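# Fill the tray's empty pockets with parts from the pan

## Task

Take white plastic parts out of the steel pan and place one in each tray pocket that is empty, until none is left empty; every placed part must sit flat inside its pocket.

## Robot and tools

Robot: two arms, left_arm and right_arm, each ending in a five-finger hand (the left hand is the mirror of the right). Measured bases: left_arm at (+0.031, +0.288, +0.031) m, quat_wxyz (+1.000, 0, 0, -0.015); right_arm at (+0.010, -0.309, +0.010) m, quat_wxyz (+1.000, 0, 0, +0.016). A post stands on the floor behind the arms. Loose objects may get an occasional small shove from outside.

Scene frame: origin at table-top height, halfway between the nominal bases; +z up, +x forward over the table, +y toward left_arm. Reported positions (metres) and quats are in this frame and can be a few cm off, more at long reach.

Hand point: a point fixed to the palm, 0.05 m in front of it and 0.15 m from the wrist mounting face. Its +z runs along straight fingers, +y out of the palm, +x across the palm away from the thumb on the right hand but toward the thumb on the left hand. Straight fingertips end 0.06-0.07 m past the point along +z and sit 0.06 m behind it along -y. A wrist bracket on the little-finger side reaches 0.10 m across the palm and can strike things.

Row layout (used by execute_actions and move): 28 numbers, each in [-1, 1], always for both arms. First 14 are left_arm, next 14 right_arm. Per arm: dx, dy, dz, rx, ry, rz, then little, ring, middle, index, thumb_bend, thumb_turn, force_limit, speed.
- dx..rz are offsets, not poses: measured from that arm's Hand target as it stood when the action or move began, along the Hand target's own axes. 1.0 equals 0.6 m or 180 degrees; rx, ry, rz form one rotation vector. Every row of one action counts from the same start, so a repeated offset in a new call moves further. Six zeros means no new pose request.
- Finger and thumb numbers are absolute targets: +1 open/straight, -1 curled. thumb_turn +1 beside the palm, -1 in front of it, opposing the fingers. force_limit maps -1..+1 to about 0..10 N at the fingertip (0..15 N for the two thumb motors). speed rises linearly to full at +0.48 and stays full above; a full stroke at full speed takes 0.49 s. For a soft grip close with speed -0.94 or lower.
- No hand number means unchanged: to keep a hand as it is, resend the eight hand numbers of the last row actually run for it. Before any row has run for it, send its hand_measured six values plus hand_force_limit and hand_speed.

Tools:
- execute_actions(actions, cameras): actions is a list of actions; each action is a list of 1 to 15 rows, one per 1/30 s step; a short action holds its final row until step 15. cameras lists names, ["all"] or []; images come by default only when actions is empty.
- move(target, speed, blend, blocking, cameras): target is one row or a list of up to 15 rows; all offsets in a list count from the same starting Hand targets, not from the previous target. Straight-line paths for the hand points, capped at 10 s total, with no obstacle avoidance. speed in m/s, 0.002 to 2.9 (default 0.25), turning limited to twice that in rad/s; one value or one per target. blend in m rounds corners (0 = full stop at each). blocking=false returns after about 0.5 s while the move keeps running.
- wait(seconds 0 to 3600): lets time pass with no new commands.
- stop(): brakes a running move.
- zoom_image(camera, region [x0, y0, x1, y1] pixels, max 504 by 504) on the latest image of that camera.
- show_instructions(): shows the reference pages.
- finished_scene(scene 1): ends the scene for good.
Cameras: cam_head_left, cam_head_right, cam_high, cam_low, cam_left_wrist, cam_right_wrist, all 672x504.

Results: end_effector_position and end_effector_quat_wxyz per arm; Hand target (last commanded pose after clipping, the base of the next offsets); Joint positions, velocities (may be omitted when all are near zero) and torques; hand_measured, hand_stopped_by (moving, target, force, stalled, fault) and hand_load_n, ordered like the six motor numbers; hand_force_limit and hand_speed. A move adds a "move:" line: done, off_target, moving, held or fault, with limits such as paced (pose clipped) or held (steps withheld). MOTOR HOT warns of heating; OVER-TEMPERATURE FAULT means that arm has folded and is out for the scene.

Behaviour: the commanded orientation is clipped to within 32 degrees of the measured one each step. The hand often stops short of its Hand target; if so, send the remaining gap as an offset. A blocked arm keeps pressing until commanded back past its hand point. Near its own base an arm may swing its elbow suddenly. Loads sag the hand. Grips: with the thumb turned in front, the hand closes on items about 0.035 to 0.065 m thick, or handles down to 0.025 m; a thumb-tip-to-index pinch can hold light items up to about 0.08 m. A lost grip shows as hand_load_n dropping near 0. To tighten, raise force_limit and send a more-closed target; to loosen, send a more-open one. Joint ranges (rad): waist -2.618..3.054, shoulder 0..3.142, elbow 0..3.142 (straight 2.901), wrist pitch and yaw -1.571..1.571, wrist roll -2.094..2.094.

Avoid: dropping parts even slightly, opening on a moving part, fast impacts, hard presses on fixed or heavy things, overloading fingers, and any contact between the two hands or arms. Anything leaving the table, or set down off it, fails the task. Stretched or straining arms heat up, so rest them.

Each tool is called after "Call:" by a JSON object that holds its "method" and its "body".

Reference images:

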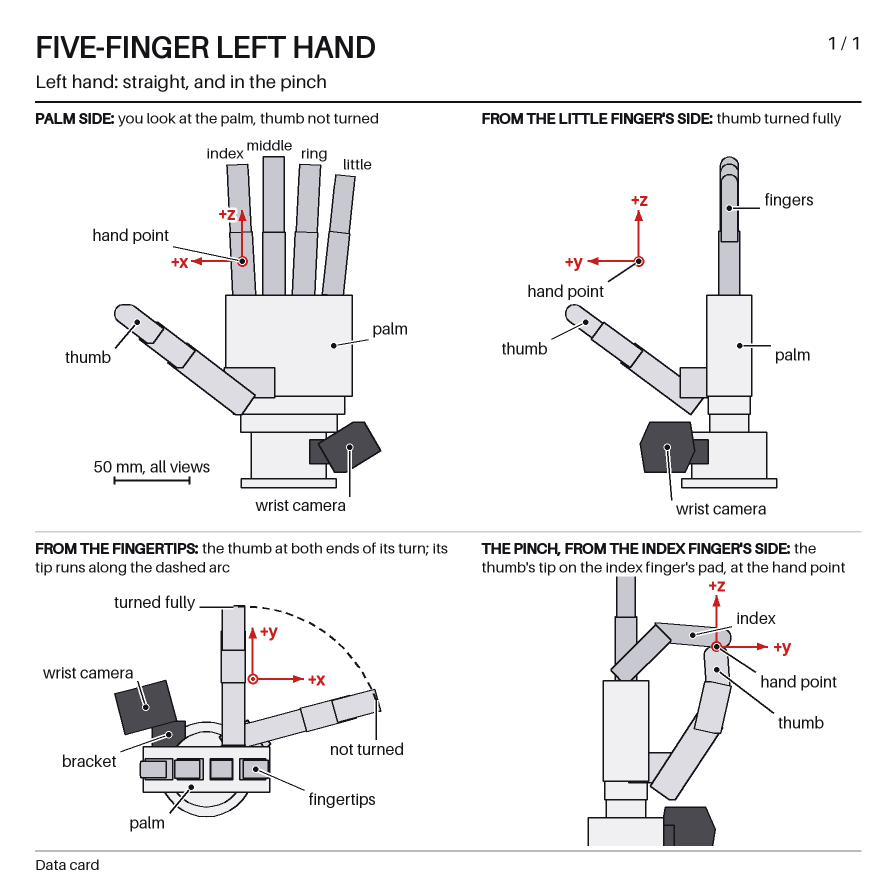

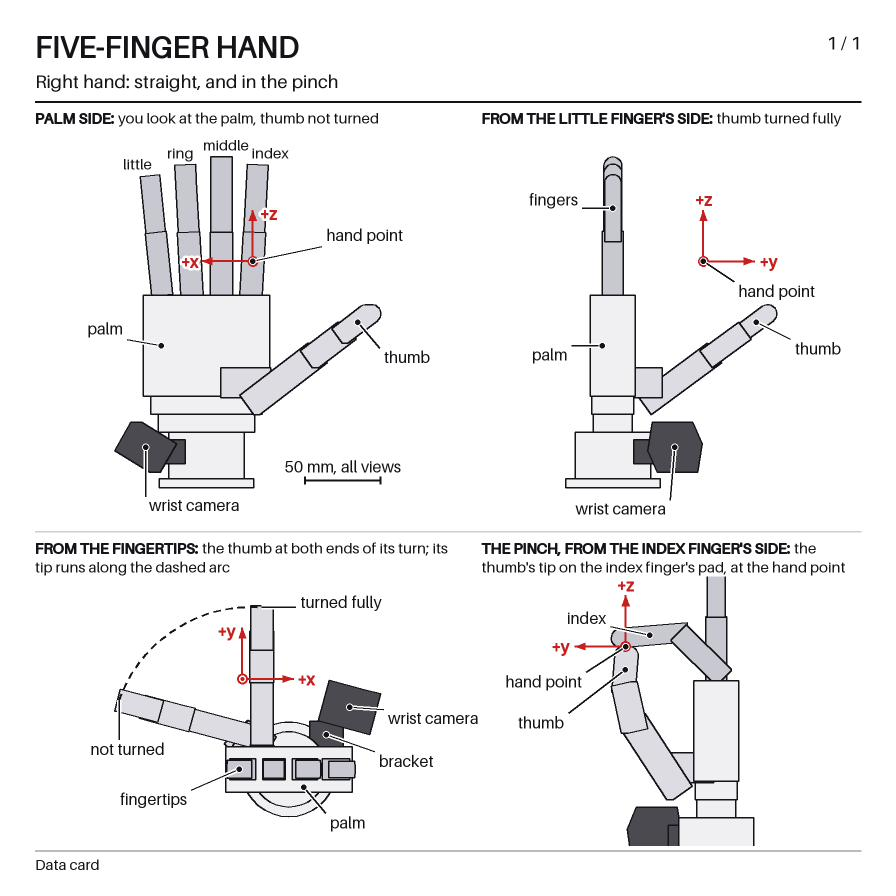

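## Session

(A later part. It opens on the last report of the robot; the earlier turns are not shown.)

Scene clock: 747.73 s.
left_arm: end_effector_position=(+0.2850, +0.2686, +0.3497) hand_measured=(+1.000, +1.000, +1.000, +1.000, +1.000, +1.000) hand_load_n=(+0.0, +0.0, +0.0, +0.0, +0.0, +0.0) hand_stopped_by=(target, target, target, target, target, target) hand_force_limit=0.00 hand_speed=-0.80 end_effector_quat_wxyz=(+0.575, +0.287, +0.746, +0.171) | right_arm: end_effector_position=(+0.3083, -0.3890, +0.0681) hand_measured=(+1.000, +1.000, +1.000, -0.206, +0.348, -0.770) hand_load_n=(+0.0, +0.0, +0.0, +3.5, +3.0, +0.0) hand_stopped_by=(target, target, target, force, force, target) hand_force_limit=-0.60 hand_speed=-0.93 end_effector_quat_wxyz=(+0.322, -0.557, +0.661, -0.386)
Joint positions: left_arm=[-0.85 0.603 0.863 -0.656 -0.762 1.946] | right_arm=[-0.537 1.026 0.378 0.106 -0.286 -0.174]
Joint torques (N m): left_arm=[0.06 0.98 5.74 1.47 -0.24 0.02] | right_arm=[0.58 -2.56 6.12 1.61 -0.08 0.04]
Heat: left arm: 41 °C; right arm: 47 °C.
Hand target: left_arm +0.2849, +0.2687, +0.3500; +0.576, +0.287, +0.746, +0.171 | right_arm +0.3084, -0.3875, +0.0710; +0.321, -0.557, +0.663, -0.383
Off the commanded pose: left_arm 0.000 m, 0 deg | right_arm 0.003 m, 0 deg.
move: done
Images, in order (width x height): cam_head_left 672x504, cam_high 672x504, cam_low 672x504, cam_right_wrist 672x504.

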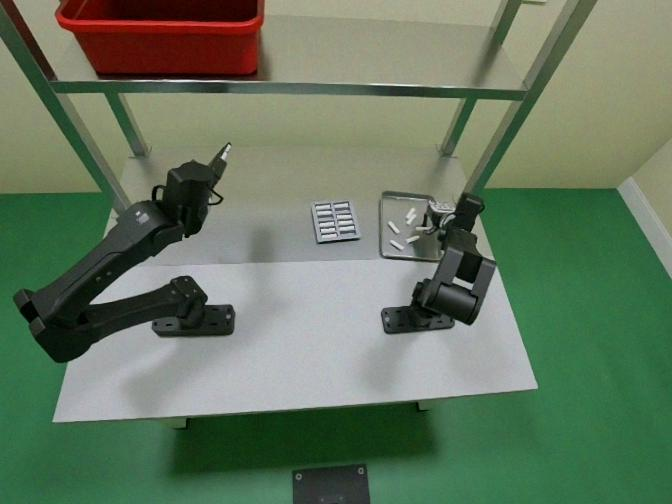

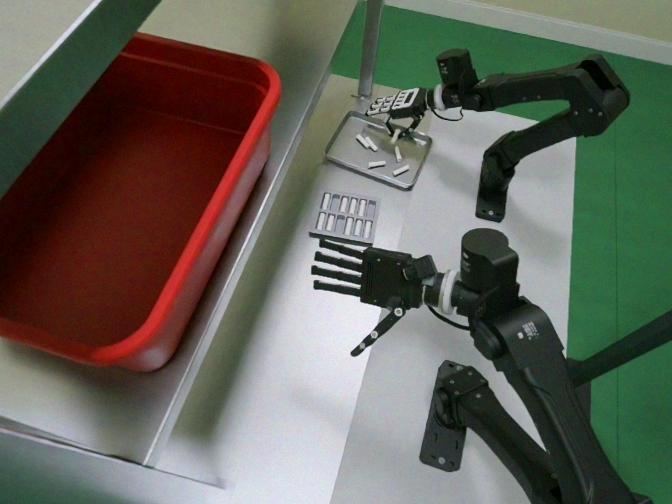

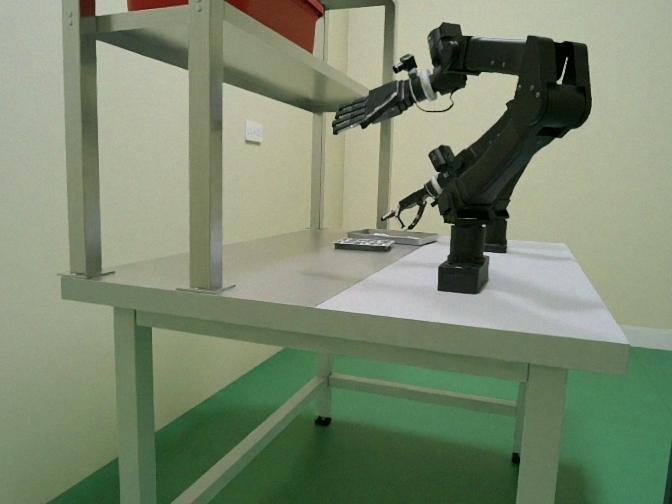

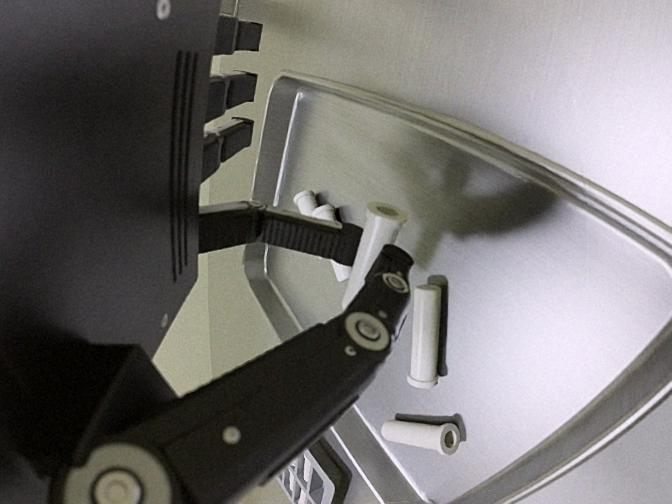

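Call:
{"method": "move", "body": {"target": [[0,0,0,0,0,0,1,1,1,1,1,1,0,-0.8,0,-0.0722,-0.0417,0,0,0,1,1,1,-0.32,0.18,-0.77,-0.6,-0.93],[0,0,0,0,0,0,1,1,1,1,1,1,0,-0.8,-0.3605,-0.0433,-0.0917,0,-0.0698,-0.0403,1,1,1,-0.32,0.18,-0.77,-0.6,-0.93]], "speed": 0.12, "blend": 0.02, "cameras": ["cam_head_left","cam_low","cam_high","cam_right_wrist"]}}

Call:
{"method": "zoom_image", "body": {"camera": "cam_right_wrist", "region": [250, 120, 550, 420]}}

Call:
{"method": "zoom_image", "body": {"camera": "cam_head_left", "region": [300, 180, 380, 260]}}

Call:
{"method": "zoom_image", "body": {"camera": "cam_high", "region": [300, 150, 400, 250]}}

Scene clock: 788.07 s.
left_arm: end_effector_position=(+0.2850, +0.2686, +0.3497) hand_measured=(+1.000, +1.000, +1.000, +1.000, +1.000, +1.000) hand_load_n=(+0.0, +0.0, +0.0, +0.0, +0.0, +0.0) hand_stopped_by=(target, target, target, target, target, target) hand_force_limit=0.00 hand_speed=-0.80 end_effector_quat_wxyz=(+0.575, +0.287, +0.746, +0.171) | right_arm: end_effector_position=(+0.3070, -0.1726, +0.1154) hand_measured=(+1.000, +1.000, +1.000, -0.206, +0.348, -0.770) hand_load_n=(+0.0, +0.0, +0.0, +3.5, +3.0, +0.0) hand_stopped_by=(target, target, target, force, force, target) hand_force_limit=-0.60 hand_speed=-0.93 end_effector_quat_wxyz=(-0.360, +0.641, -0.587, +0.338)
Joint positions: left_arm=[-0.85 0.603 0.863 -0.656 -0.762 1.946] | right_arm=[0.495 1.015 0.594 -0.164 0.384 0.231]
Joint torques (N m): left_arm=[0.08 0.98 5.74 1.47 -0.23 0.02] | right_arm=[0.55 -1.24 6.46 1.94 0.18 0.06]
Heat: left arm: 41 °C; right arm: 46 °C.
Hand target: left_arm +0.2849, +0.2687, +0.3500; +0.576, +0.287, +0.746, +0.171 | right_arm +0.3116, -0.1684, +0.1206; -0.367, +0.636, -0.587, +0.340
Off the commanded pose: left_arm 0.000 m, 0 deg | right_arm 0.008 m, 1 deg.
move: done
Images, in order (width x height): cam_head_left 672x504, cam_high 672x504, cam_low 672x504, cam_right_wrist 672x504.

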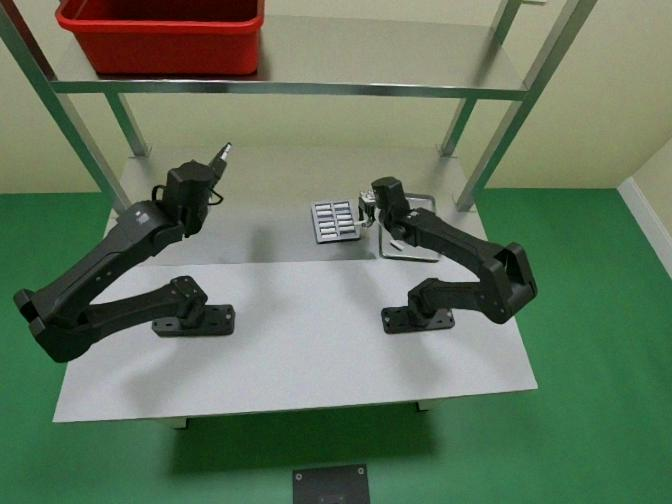

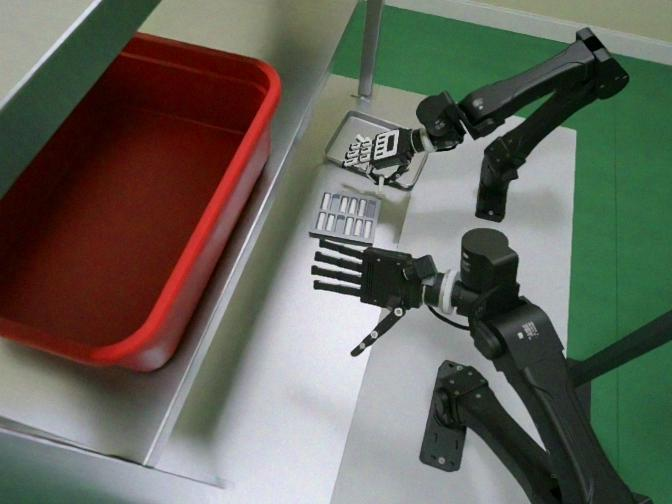

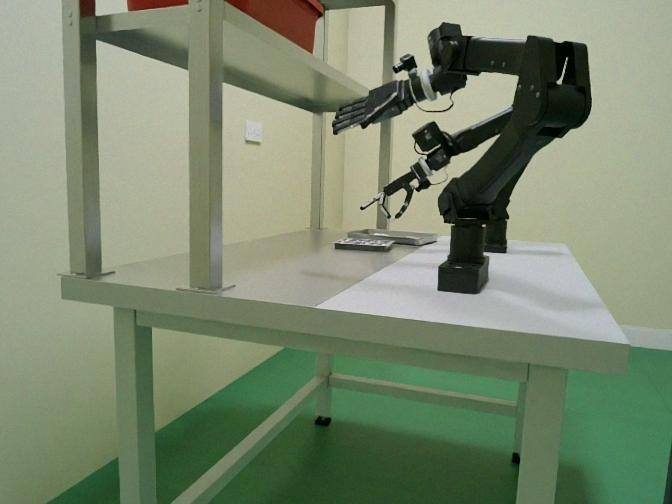

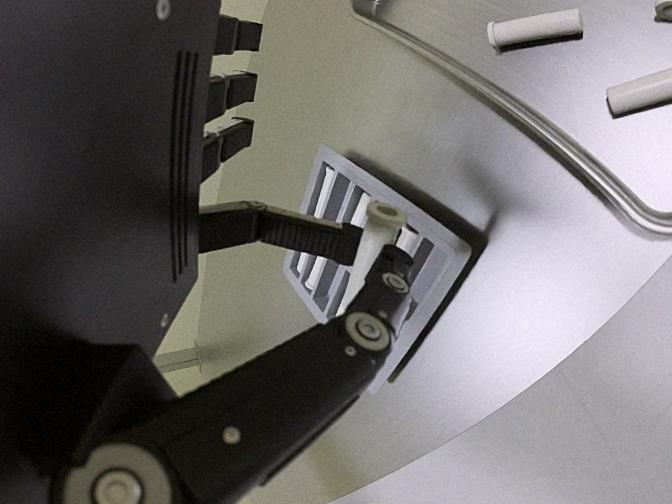

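Scaled by 1.680 from the camera's image (finer frame: 960x720).

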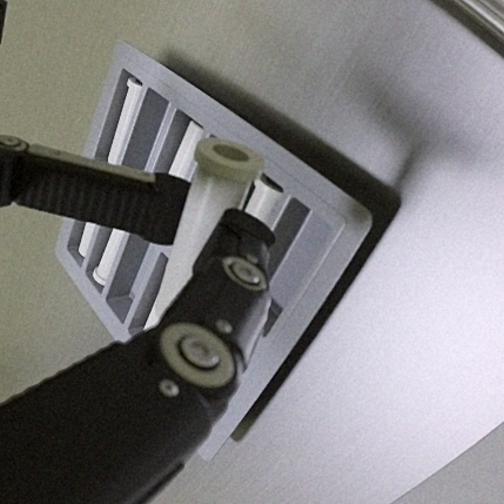

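Scaled by 6.300 from the camera's image (finer frame: 960x720).

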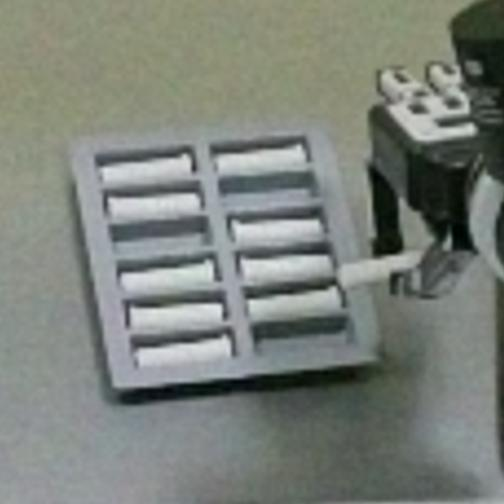

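Scaled by 5.040 from the camera's image (finer frame: 960x720).

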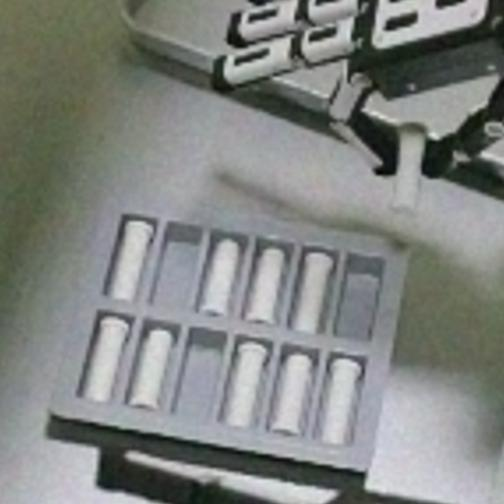

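Call:
{"method": "zoom_image", "body": {"camera": "cam_low", "region": [350, 180, 430, 260]}}

Call:
{"method": "zoom_image", "body": {"camera": "cam_head_left", "region": [330, 190, 390, 250]}}

Call:
{"method": "execute_actions", "body": {"actions": [], "cameras": ["cam_head_right"]}}

Call:
{"method": "zoom_image", "body": {"camera": "cam_head_right", "region": [330, 180, 410, 260]}}

Scaled by 6.300 from the camera's image (finer frame: 960x720).

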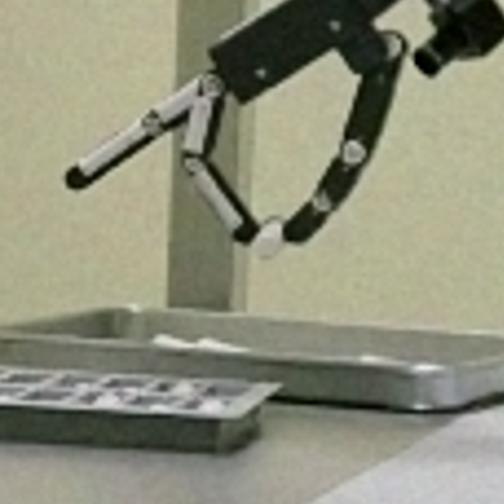

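Scaled by 8.400 from the camera's image (finer frame: 960x720).

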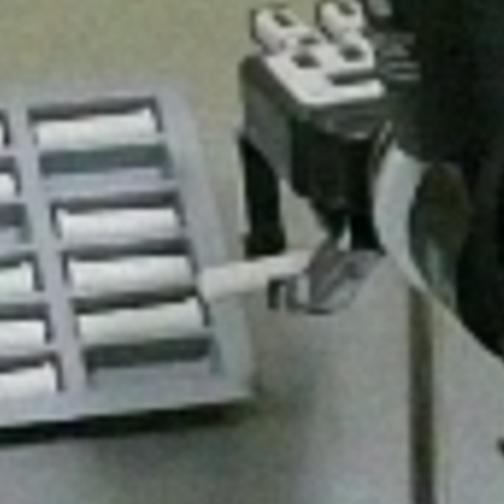

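Scene clock: 825.87 s.
left_arm: end_effector_position=(+0.2850, +0.2686, +0.3497) hand_measured=(+1.000, +1.000, +1.000, +1.000, +1.000, +1.000) hand_load_n=(+0.0, +0.0, +0.0, +0.0, +0.0, +0.0) hand_stopped_by=(target, target, target, target, target, target) hand_force_limit=0.00 hand_speed=-0.80 end_effector_quat_wxyz=(+0.575, +0.287, +0.746, +0.171) | right_arm: end_effector_position=(+0.3071, -0.1727, +0.1154) hand_measured=(+1.000, +1.000, +1.000, -0.206, +0.348, -0.770) hand_load_n=(+0.0, +0.0, +0.0, +3.0, +3.0, +0.0) hand_stopped_by=(target, target, target, force, force, target) hand_force_limit=-0.60 hand_speed=-0.93 end_effector_quat_wxyz=(-0.360, +0.641, -0.587, +0.338)
Joint positions: left_arm=[-0.85 0.603 0.863 -0.656 -0.762 1.946] | right_arm=[0.495 1.015 0.594 -0.164 0.385 0.231]
Joint velocities: within noise
Joint torques (N m): left_arm=[0.08 0.98 5.74 1.47 -0.24 0.02] | right_arm=[0.55 -1.22 6.46 1.93 0.17 0.05]
Heat: left arm: 41 °C; right arm: 47 °C.
Hand target: left_arm +0.2849, +0.2687, +0.3500; +0.576, +0.287, +0.746, +0.171 | right_arm +0.3116, -0.1685, +0.1207; -0.367, +0.636, -0.587, +0.340
Off the commanded pose: left_arm 0.000 m, 0 deg | right_arm 0.008 m, 1 deg.
Images, in order (width x height): cam_head_right 672x504.

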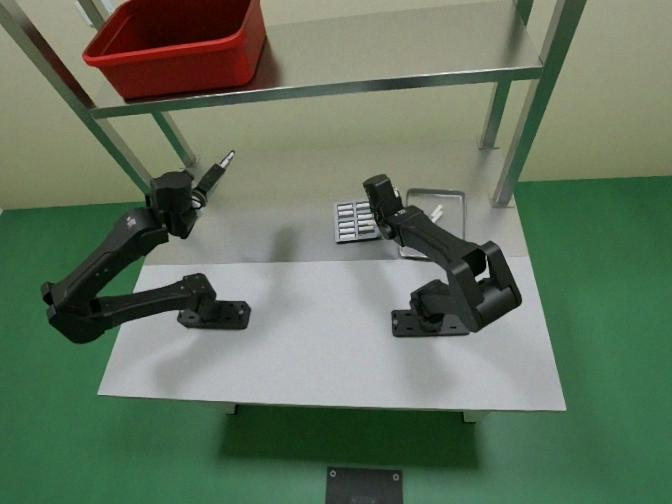

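Scaled by 6.300 from the camera's image (finer frame: 960x720).

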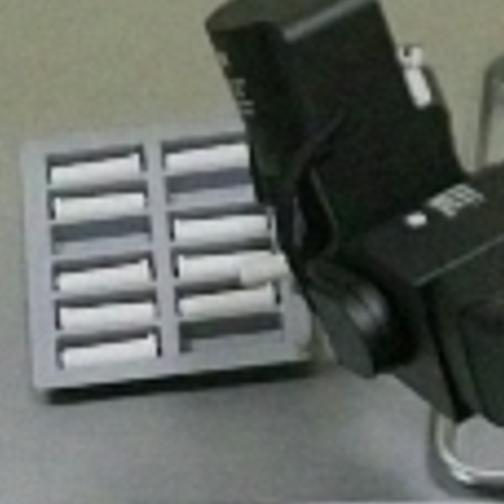

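Call:
{"method": "move", "body": {"target": [0,0,0,0,0,0,1,1,1,1,1,1,0,-0.8,-0.0147,0.0302,0.0477,0,0,0,1,1,1,-0.32,0.18,-0.77,-0.6,-0.93], "speed": 0.1, "cameras": ["cam_head_left","cam_low","cam_high","cam_right_wrist"]}}

Call:
{"method": "zoom_image", "body": {"camera": "cam_right_wrist", "region": [250, 120, 550, 420]}}

Call:
{"method": "zoom_image", "body": {"camera": "cam_head_left", "region": [310, 190, 380, 260]}}

Call:
{"method": "zoom_image", "body": {"camera": "cam_high", "region": [310, 160, 400, 250]}}

Call:
{"method": "zoom_image", "body": {"camera": "cam_low", "region": [350, 200, 420, 260]}}

Scene clock: 894.20 s.
left_arm: end_effector_position=(+0.2850, +0.2686, +0.3497) hand_measured=(+1.000, +1.000, +1.000, +1.000, +1.000, +1.000) hand_load_n=(+0.0, +0.0, +0.0, +0.0, +0.0, +0.0) hand_stopped_by=(target, target, target, target, target, target) hand_force_limit=0.00 hand_speed=-0.80 end_effector_quat_wxyz=(+0.575, +0.287, +0.746, +0.171) | right_arm: end_effector_position=(+0.3302, -0.1581, +0.1019) hand_measured=(+1.000, +1.000, +1.000, -0.206, +0.348, -0.770) hand_load_n=(+0.0, +0.0, +0.0, +3.5, +3.0, +0.0) hand_stopped_by=(target, target, target, force, force, target) hand_force_limit=-0.60 hand_speed=-0.93 end_effector_quat_wxyz=(-0.375, +0.632, -0.585, +0.343)
Joint positions: left_arm=[-0.85 0.603 0.863 -0.656 -0.762 1.946] | right_arm=[0.5 1.145 0.572 0.023 0.389 0.235]
Joint torques (N m): left_arm=[0.06 0.99 5.72 1.46 -0.23 0.02] | right_arm=[0.57 -2.04 3.71 1.95 0.17 0.04]
Heat: left arm: 41 °C; right arm: 48 °C.
Hand target: left_arm +0.2849, +0.2687, +0.3500; +0.576, +0.287, +0.746, +0.171 | right_arm +0.3266, -0.1583, +0.0908; -0.367, +0.636, -0.587, +0.340
Off the commanded pose: left_arm 0.000 m, 0 deg | right_arm 0.012 m, 1 deg.
move: off_target (right_arm)
Images, in order (width x height): cam_head_left 672x504, cam_high 672x504, cam_low 672x504, cam_right_wrist 672x504.

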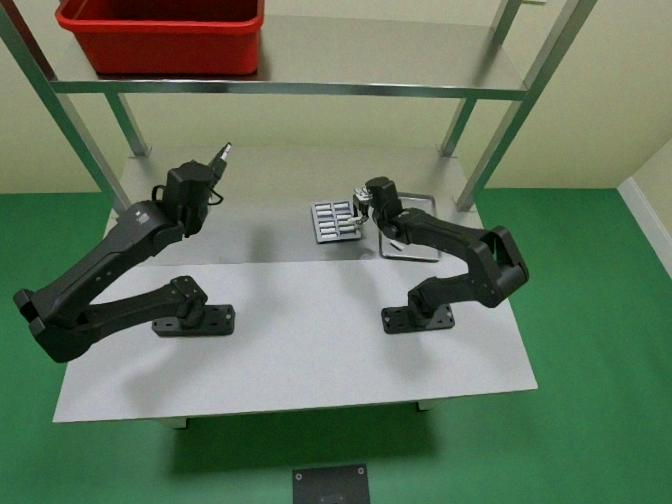

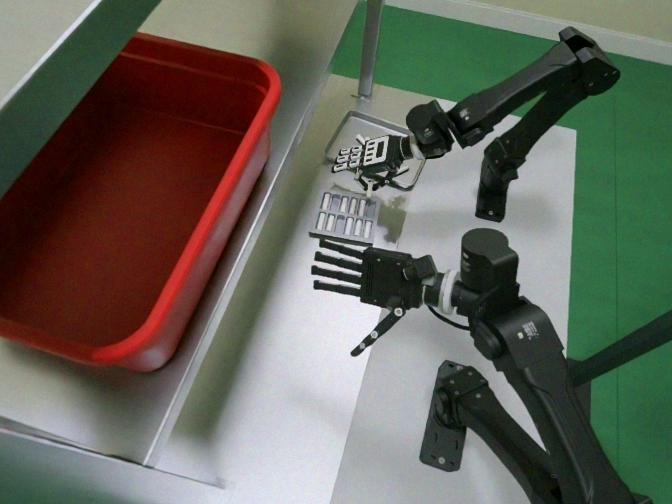

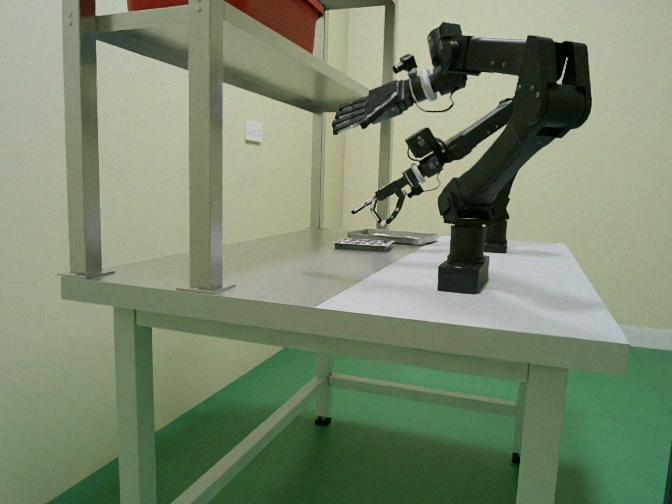

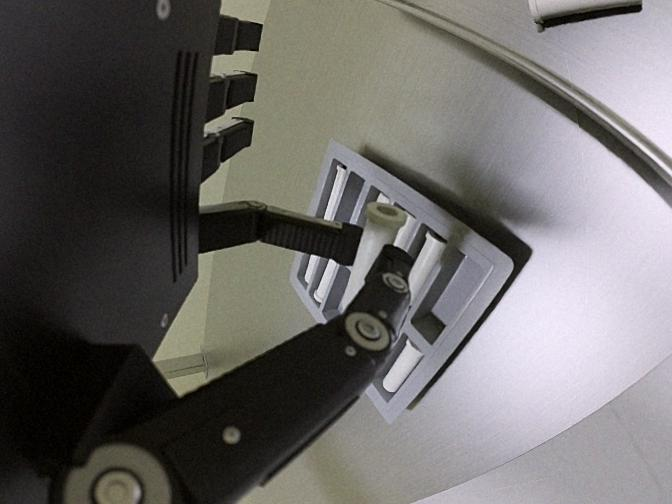

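Scaled by 1.680 from the camera's image (finer frame: 960x720).

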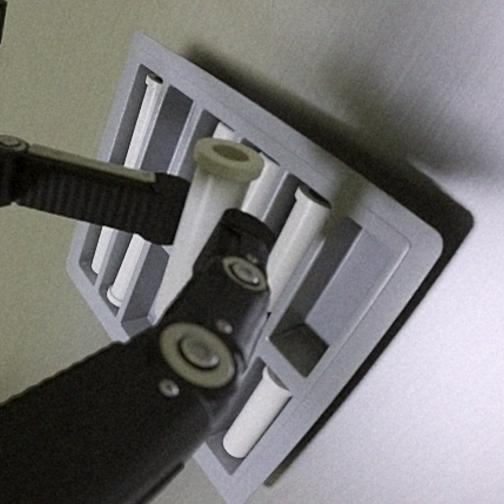

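Scaled by 7.200 from the camera's image (finer frame: 960x720).

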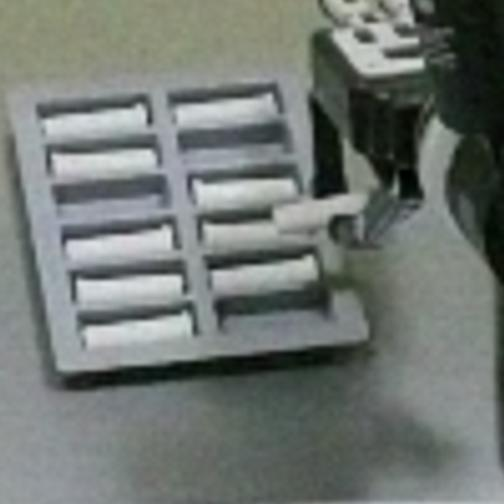

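Scaled by 5.600 from the camera's image (finer frame: 960x720).

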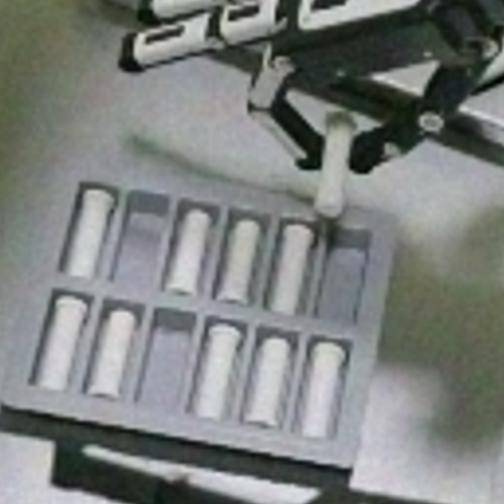

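Scaled by 7.200 from the camera's image (finer frame: 960x720).

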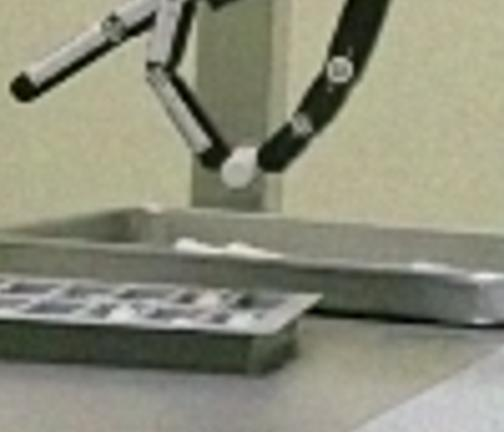

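Call:
{"method": "move", "body": {"target": [0,0,0,0,0,0,1,1,1,1,1,1,0,-0.8,-0.0367,0.0226,-0.0031,0,0.0096,0.0056,1,1,1,-0.32,0.18,-0.77,-0.6,-0.93], "speed": 0.1, "cameras": ["cam_head_left","cam_low","cam_high","cam_right_wrist"]}}

Call:
{"method": "zoom_image", "body": {"camera": "cam_right_wrist", "region": [250, 120, 550, 420]}}

Call:
{"method": "zoom_image", "body": {"camera": "cam_head_left", "region": [310, 190, 380, 260]}}

Call:
{"method": "zoom_image", "body": {"camera": "cam_high", "region": [310, 160, 400, 250]}}

Call:
{"method": "zoom_image", "body": {"camera": "cam_low", "region": [350, 200, 420, 260]}}

Scene clock: 1015.73 s.
left_arm: end_effector_position=(+0.2850, +0.2686, +0.3497) hand_measured=(+1.000, +1.000, +1.000, +1.000, +1.000, +1.000) hand_load_n=(+0.0, +0.0, +0.0, +0.0, +0.0, +0.0) hand_stopped_by=(target, target, target, target, target, target) hand_force_limit=0.00 hand_speed=-0.80 end_effector_quat_wxyz=(+0.575, +0.287, +0.746, +0.171) | right_arm: end_effector_position=(+0.3196, -0.1367, +0.0899) hand_measured=(+1.000, +1.000, +1.000, -0.206, +0.348, -0.770) hand_load_n=(+0.0, +0.0, +0.0, +3.5, +3.0, +0.0) hand_stopped_by=(target, target, target, force, force, target) hand_force_limit=-0.60 hand_speed=-0.93 end_effector_quat_wxyz=(-0.368, +0.623, -0.597, +0.348)
Joint positions: left_arm=[-0.85 0.603 0.863 -0.656 -0.762 1.946] | right_arm=[0.63 1.196 0.565 0.034 0.525 0.337]
Joint torques (N m): left_arm=[0.06 0.99 5.74 1.47 -0.24 0.02] | right_arm=[0.55 -2.18 3.75 1.89 0.24 0.05]
Heat: left arm: 41 °C; right arm: 46 °C.
Hand target: left_arm +0.2849, +0.2687, +0.3500; +0.576, +0.287, +0.746, +0.171 | right_arm +0.3165, -0.1372, +0.0798; -0.361, +0.626, -0.598, +0.346
Off the commanded pose: left_arm 0.000 m, 0 deg | right_arm 0.010 m, 1 deg.
move: done
Images, in order (width x height): cam_head_left 672x504, cam_high 672x504, cam_low 672x504, cam_right_wrist 672x504.

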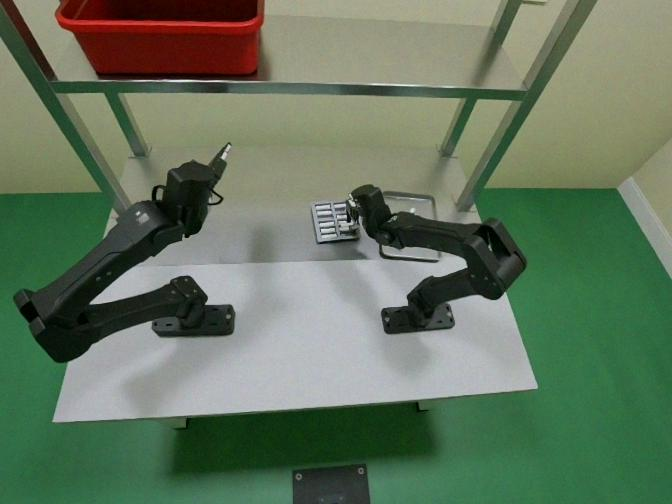

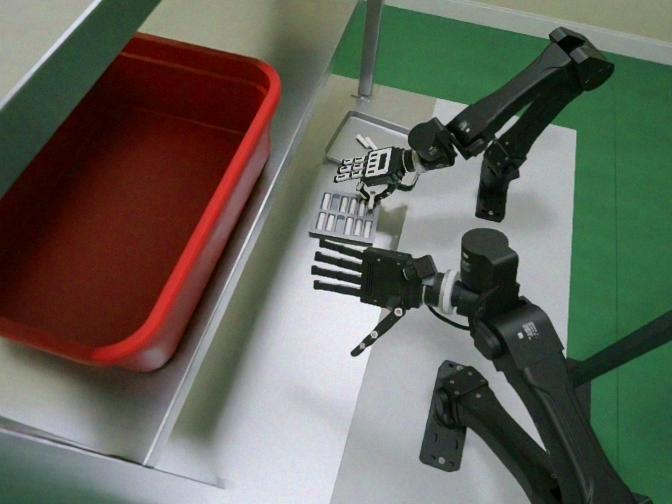

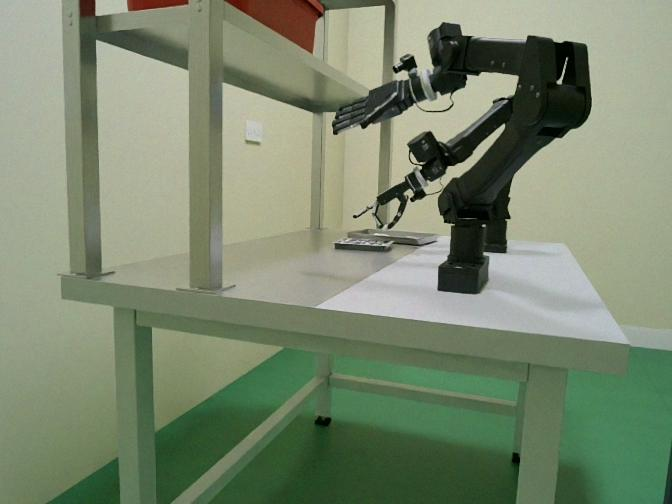

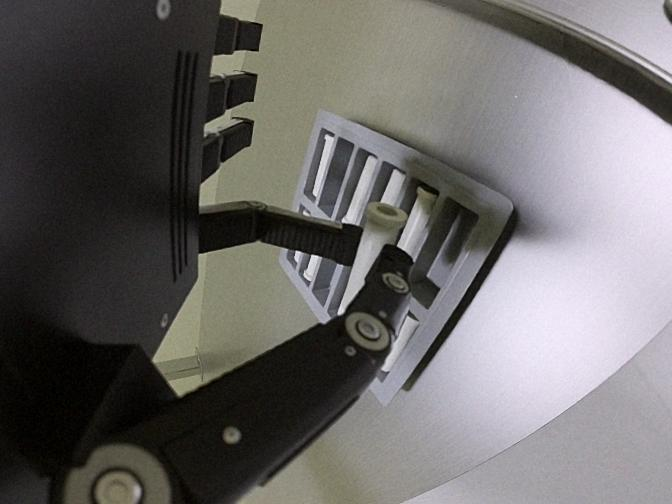

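Scaled by 1.680 from the camera's image (finer frame: 960x720).

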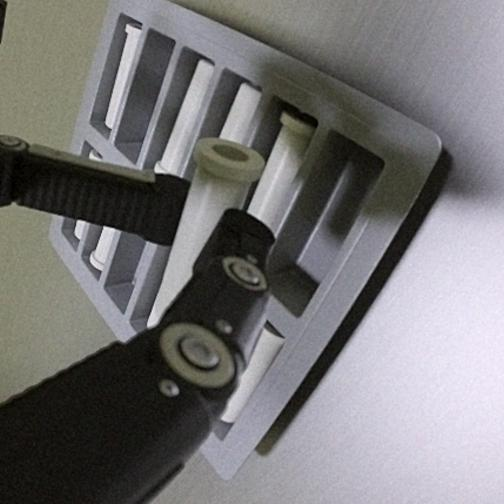

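Scaled by 7.200 from the camera's image (finer frame: 960x720).

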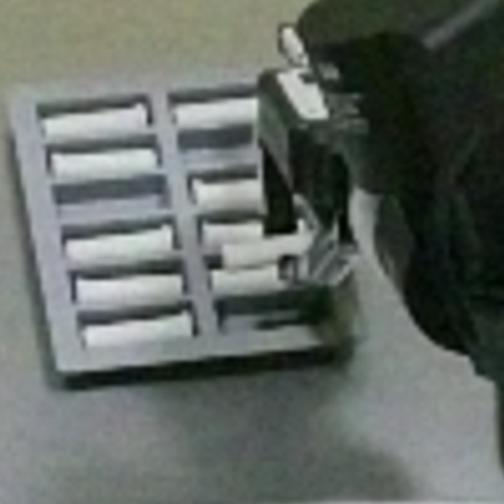

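Scaled by 5.600 from the camera's image (finer frame: 960x720).

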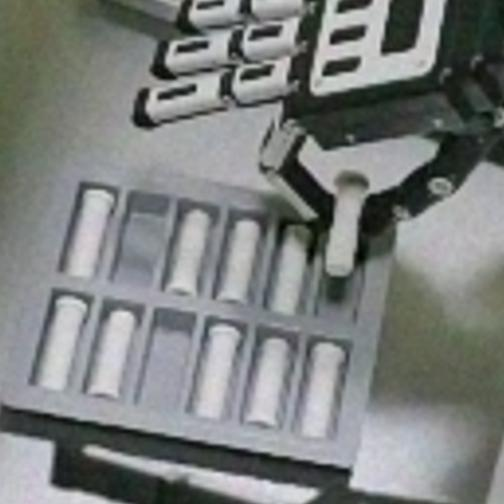

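Scaled by 7.200 from the camera's image (finer frame: 960x720).

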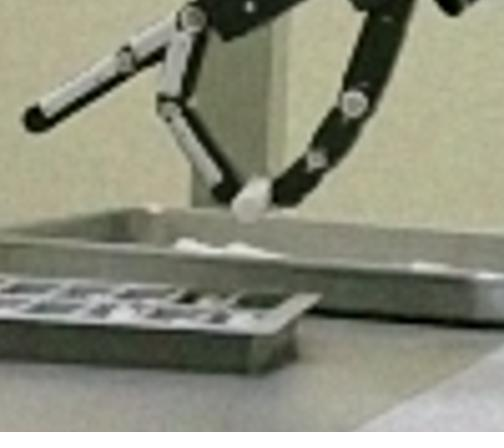

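Call:
{"method": "zoom_image", "body": {"camera": "cam_low", "region": [330, 222, 400, 256]}}

Call:
{"method": "zoom_image", "body": {"camera": "cam_low", "region": [370, 215, 400, 255]}}

Scaled by 7.200 from the camera's image (finer frame: 960x720).

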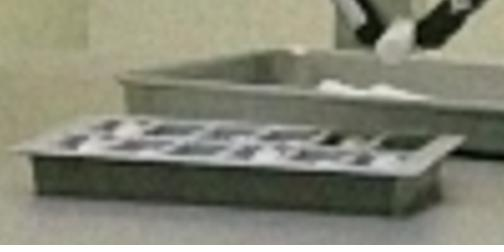

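Scaled by 12.600 from the camera's image (finer frame: 960x720).

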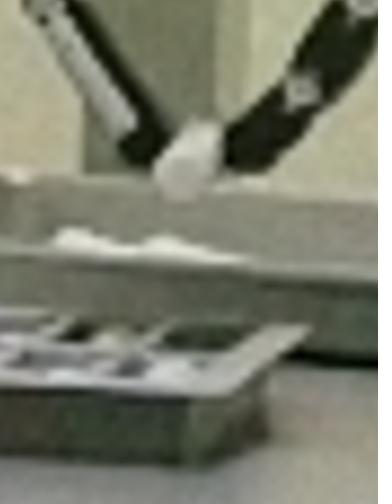

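Call:
{"method": "move", "body": {"target": [0,0,0,0,0,0,1,1,1,1,1,1,0,-0.8,0.0096,0.0299,0.01486,0,0,0,1,1,1,-0.32,0.18,-0.77,-0.6,-0.93], "speed": 0.1, "cameras": ["cam_head_left","cam_low","cam_high","cam_right_wrist"]}}

Call:
{"method": "zoom_image", "body": {"camera": "cam_right_wrist", "region": [250, 120, 550, 420]}}

Call:
{"method": "zoom_image", "body": {"camera": "cam_head_left", "region": [310, 190, 380, 260]}}

Call:
{"method": "zoom_image", "body": {"camera": "cam_high", "region": [340, 180, 390, 230]}}

Call:
{"method": "zoom_image", "body": {"camera": "cam_low", "region": [370, 215, 400, 255]}}

Scene clock: 1062.57 s.
left_arm: end_effector_position=(+0.2850, +0.2686, +0.3497) hand_measured=(+1.000, +1.000, +1.000, +1.000, +1.000, +1.000) hand_load_n=(+0.0, +0.0, +0.0, +0.0, +0.0, +0.0) hand_stopped_by=(target, target, target, target, target, target) hand_force_limit=0.00 hand_speed=-0.80 end_effector_quat_wxyz=(+0.575, +0.287, +0.746, +0.171) | right_arm: end_effector_position=(+0.3182, -0.1391, +0.0707) hand_measured=(+1.000, +1.000, +1.000, -0.206, +0.348, -0.770) hand_load_n=(+0.0, +0.0, +0.0, +3.5, +3.0, +0.0) hand_stopped_by=(target, target, target, force, force, target) hand_force_limit=-0.60 hand_speed=-0.93 end_effector_quat_wxyz=(-0.371, +0.620, -0.598, +0.348)
Joint positions: left_arm=[-0.85 0.603 0.863 -0.656 -0.762 1.946] | right_arm=[0.626 1.226 0.493 0.141 0.524 0.337]
Joint torques (N m): left_arm=[0.09 1.01 5.72 1.46 -0.24 0.02] | right_arm=[-0.58 -2.29 3.44 1.89 0.11 -0.08]
Heat: left arm: 41 °C; right arm: 48 °C.
Hand target: left_arm +0.2849, +0.2687, +0.3500; +0.576, +0.287, +0.746, +0.171 | right_arm +0.3155, -0.1430, +0.0598; -0.361, +0.626, -0.598, +0.346
Off the commanded pose: left_arm 0.000 m, 0 deg | right_arm 0.012 m, 1 deg.
move: off_target (right_arm)
Images, in order (width x height): cam_head_left 672x504, cam_high 672x504, cam_low 672x504, cam_right_wrist 672x504.

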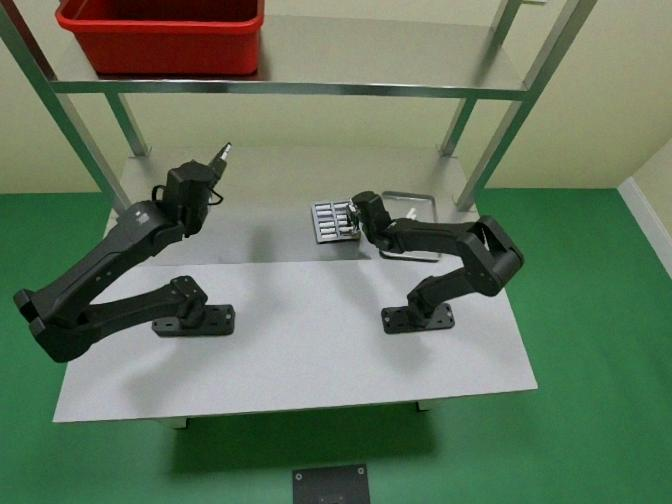

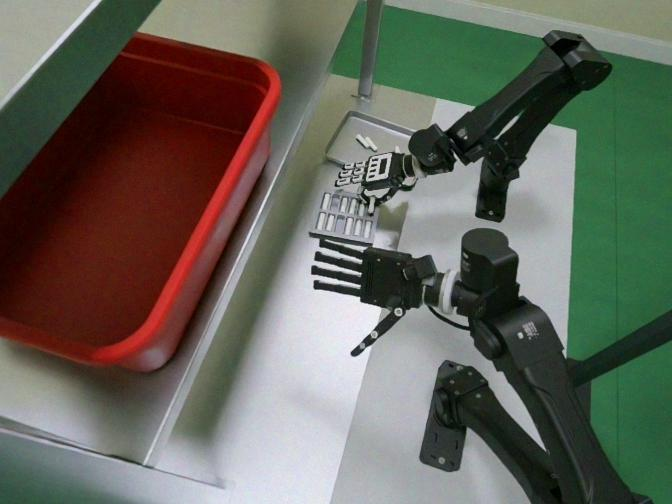

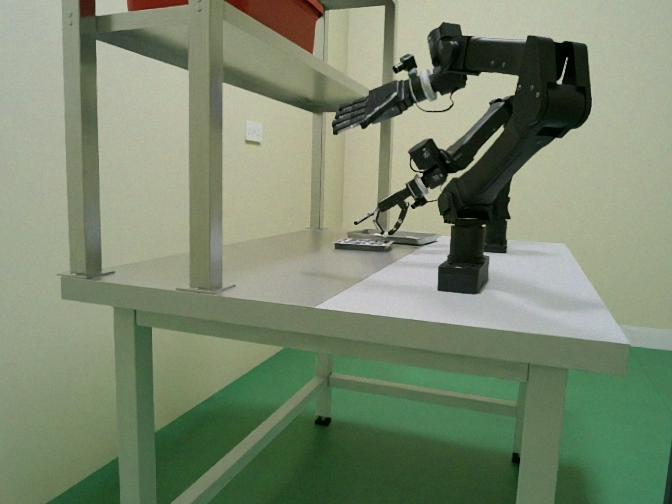

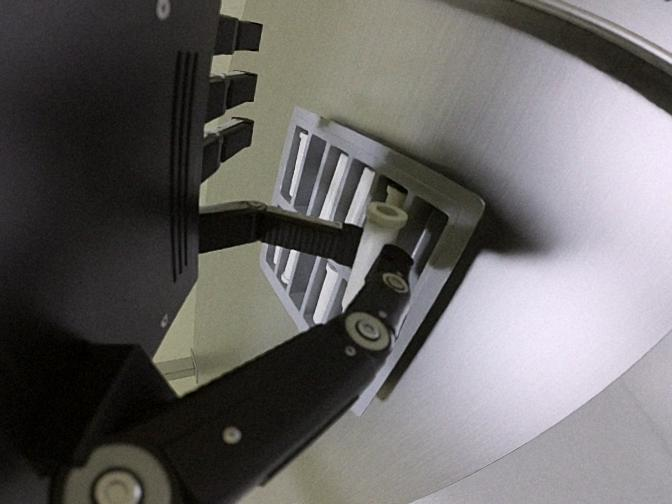

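Scaled by 1.680 from the camera's image (finer frame: 960x720).

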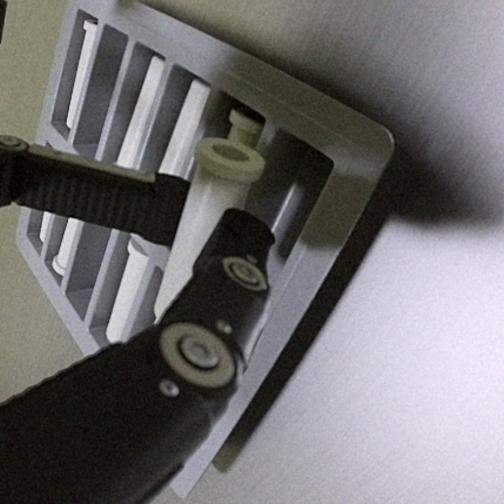

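Scaled by 7.200 from the camera's image (finer frame: 960x720).

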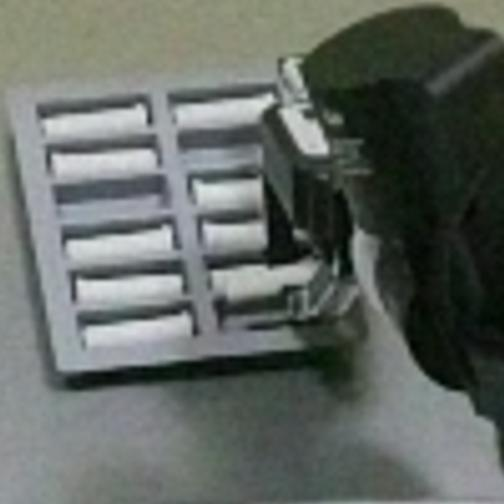

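Scaled by 10.080 from the camera's image (finer frame: 960x720).

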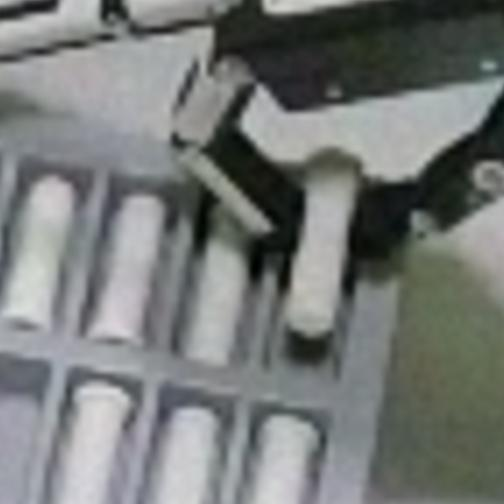

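Scaled by 12.600 from the camera's image (finer frame: 960x720).

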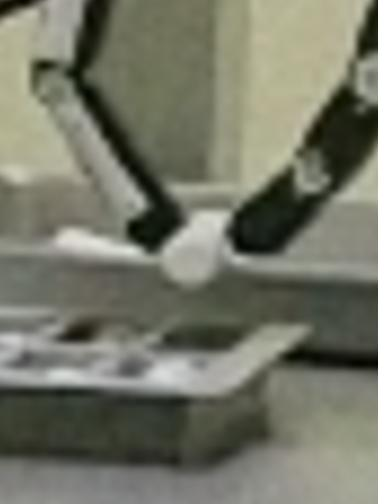

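Call:
{"method": "zoom_image", "body": {"camera": "cam_high", "region": [350, 185, 380, 220]}}

Call:
{"method": "zoom_image", "body": {"camera": "cam_head_left", "region": [330, 205, 370, 245]}}

Call:
{"method": "zoom_image", "body": {"camera": "cam_right_wrist", "region": [320, 180, 460, 320]}}

Scaled by 14.400 from the camera's image (finer frame: 960x720).

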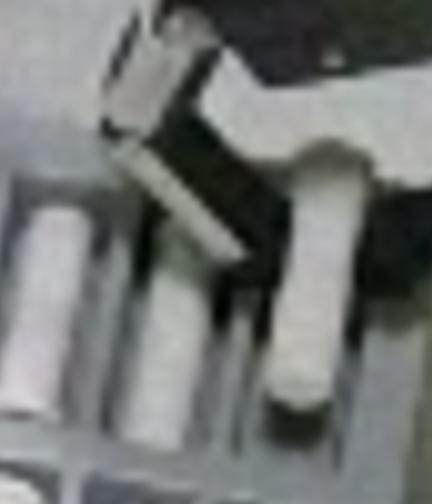

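Scaled by 12.600 from the camera's image (finer frame: 960x720).

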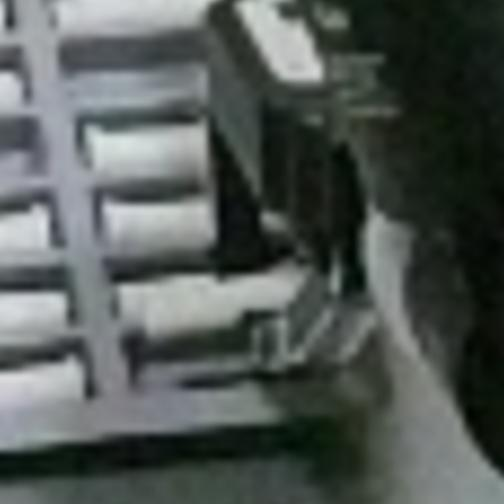

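Scaled by 3.600 from the camera's image (finer frame: 960x720).

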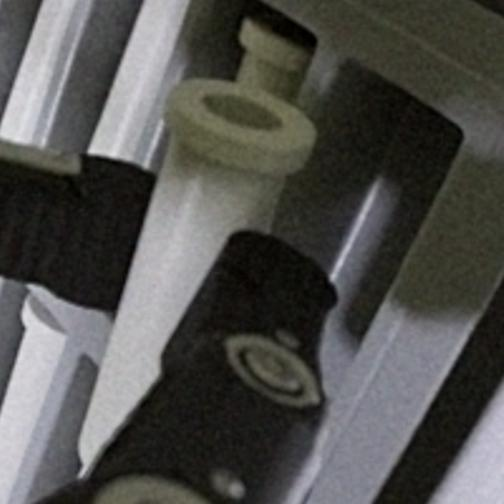

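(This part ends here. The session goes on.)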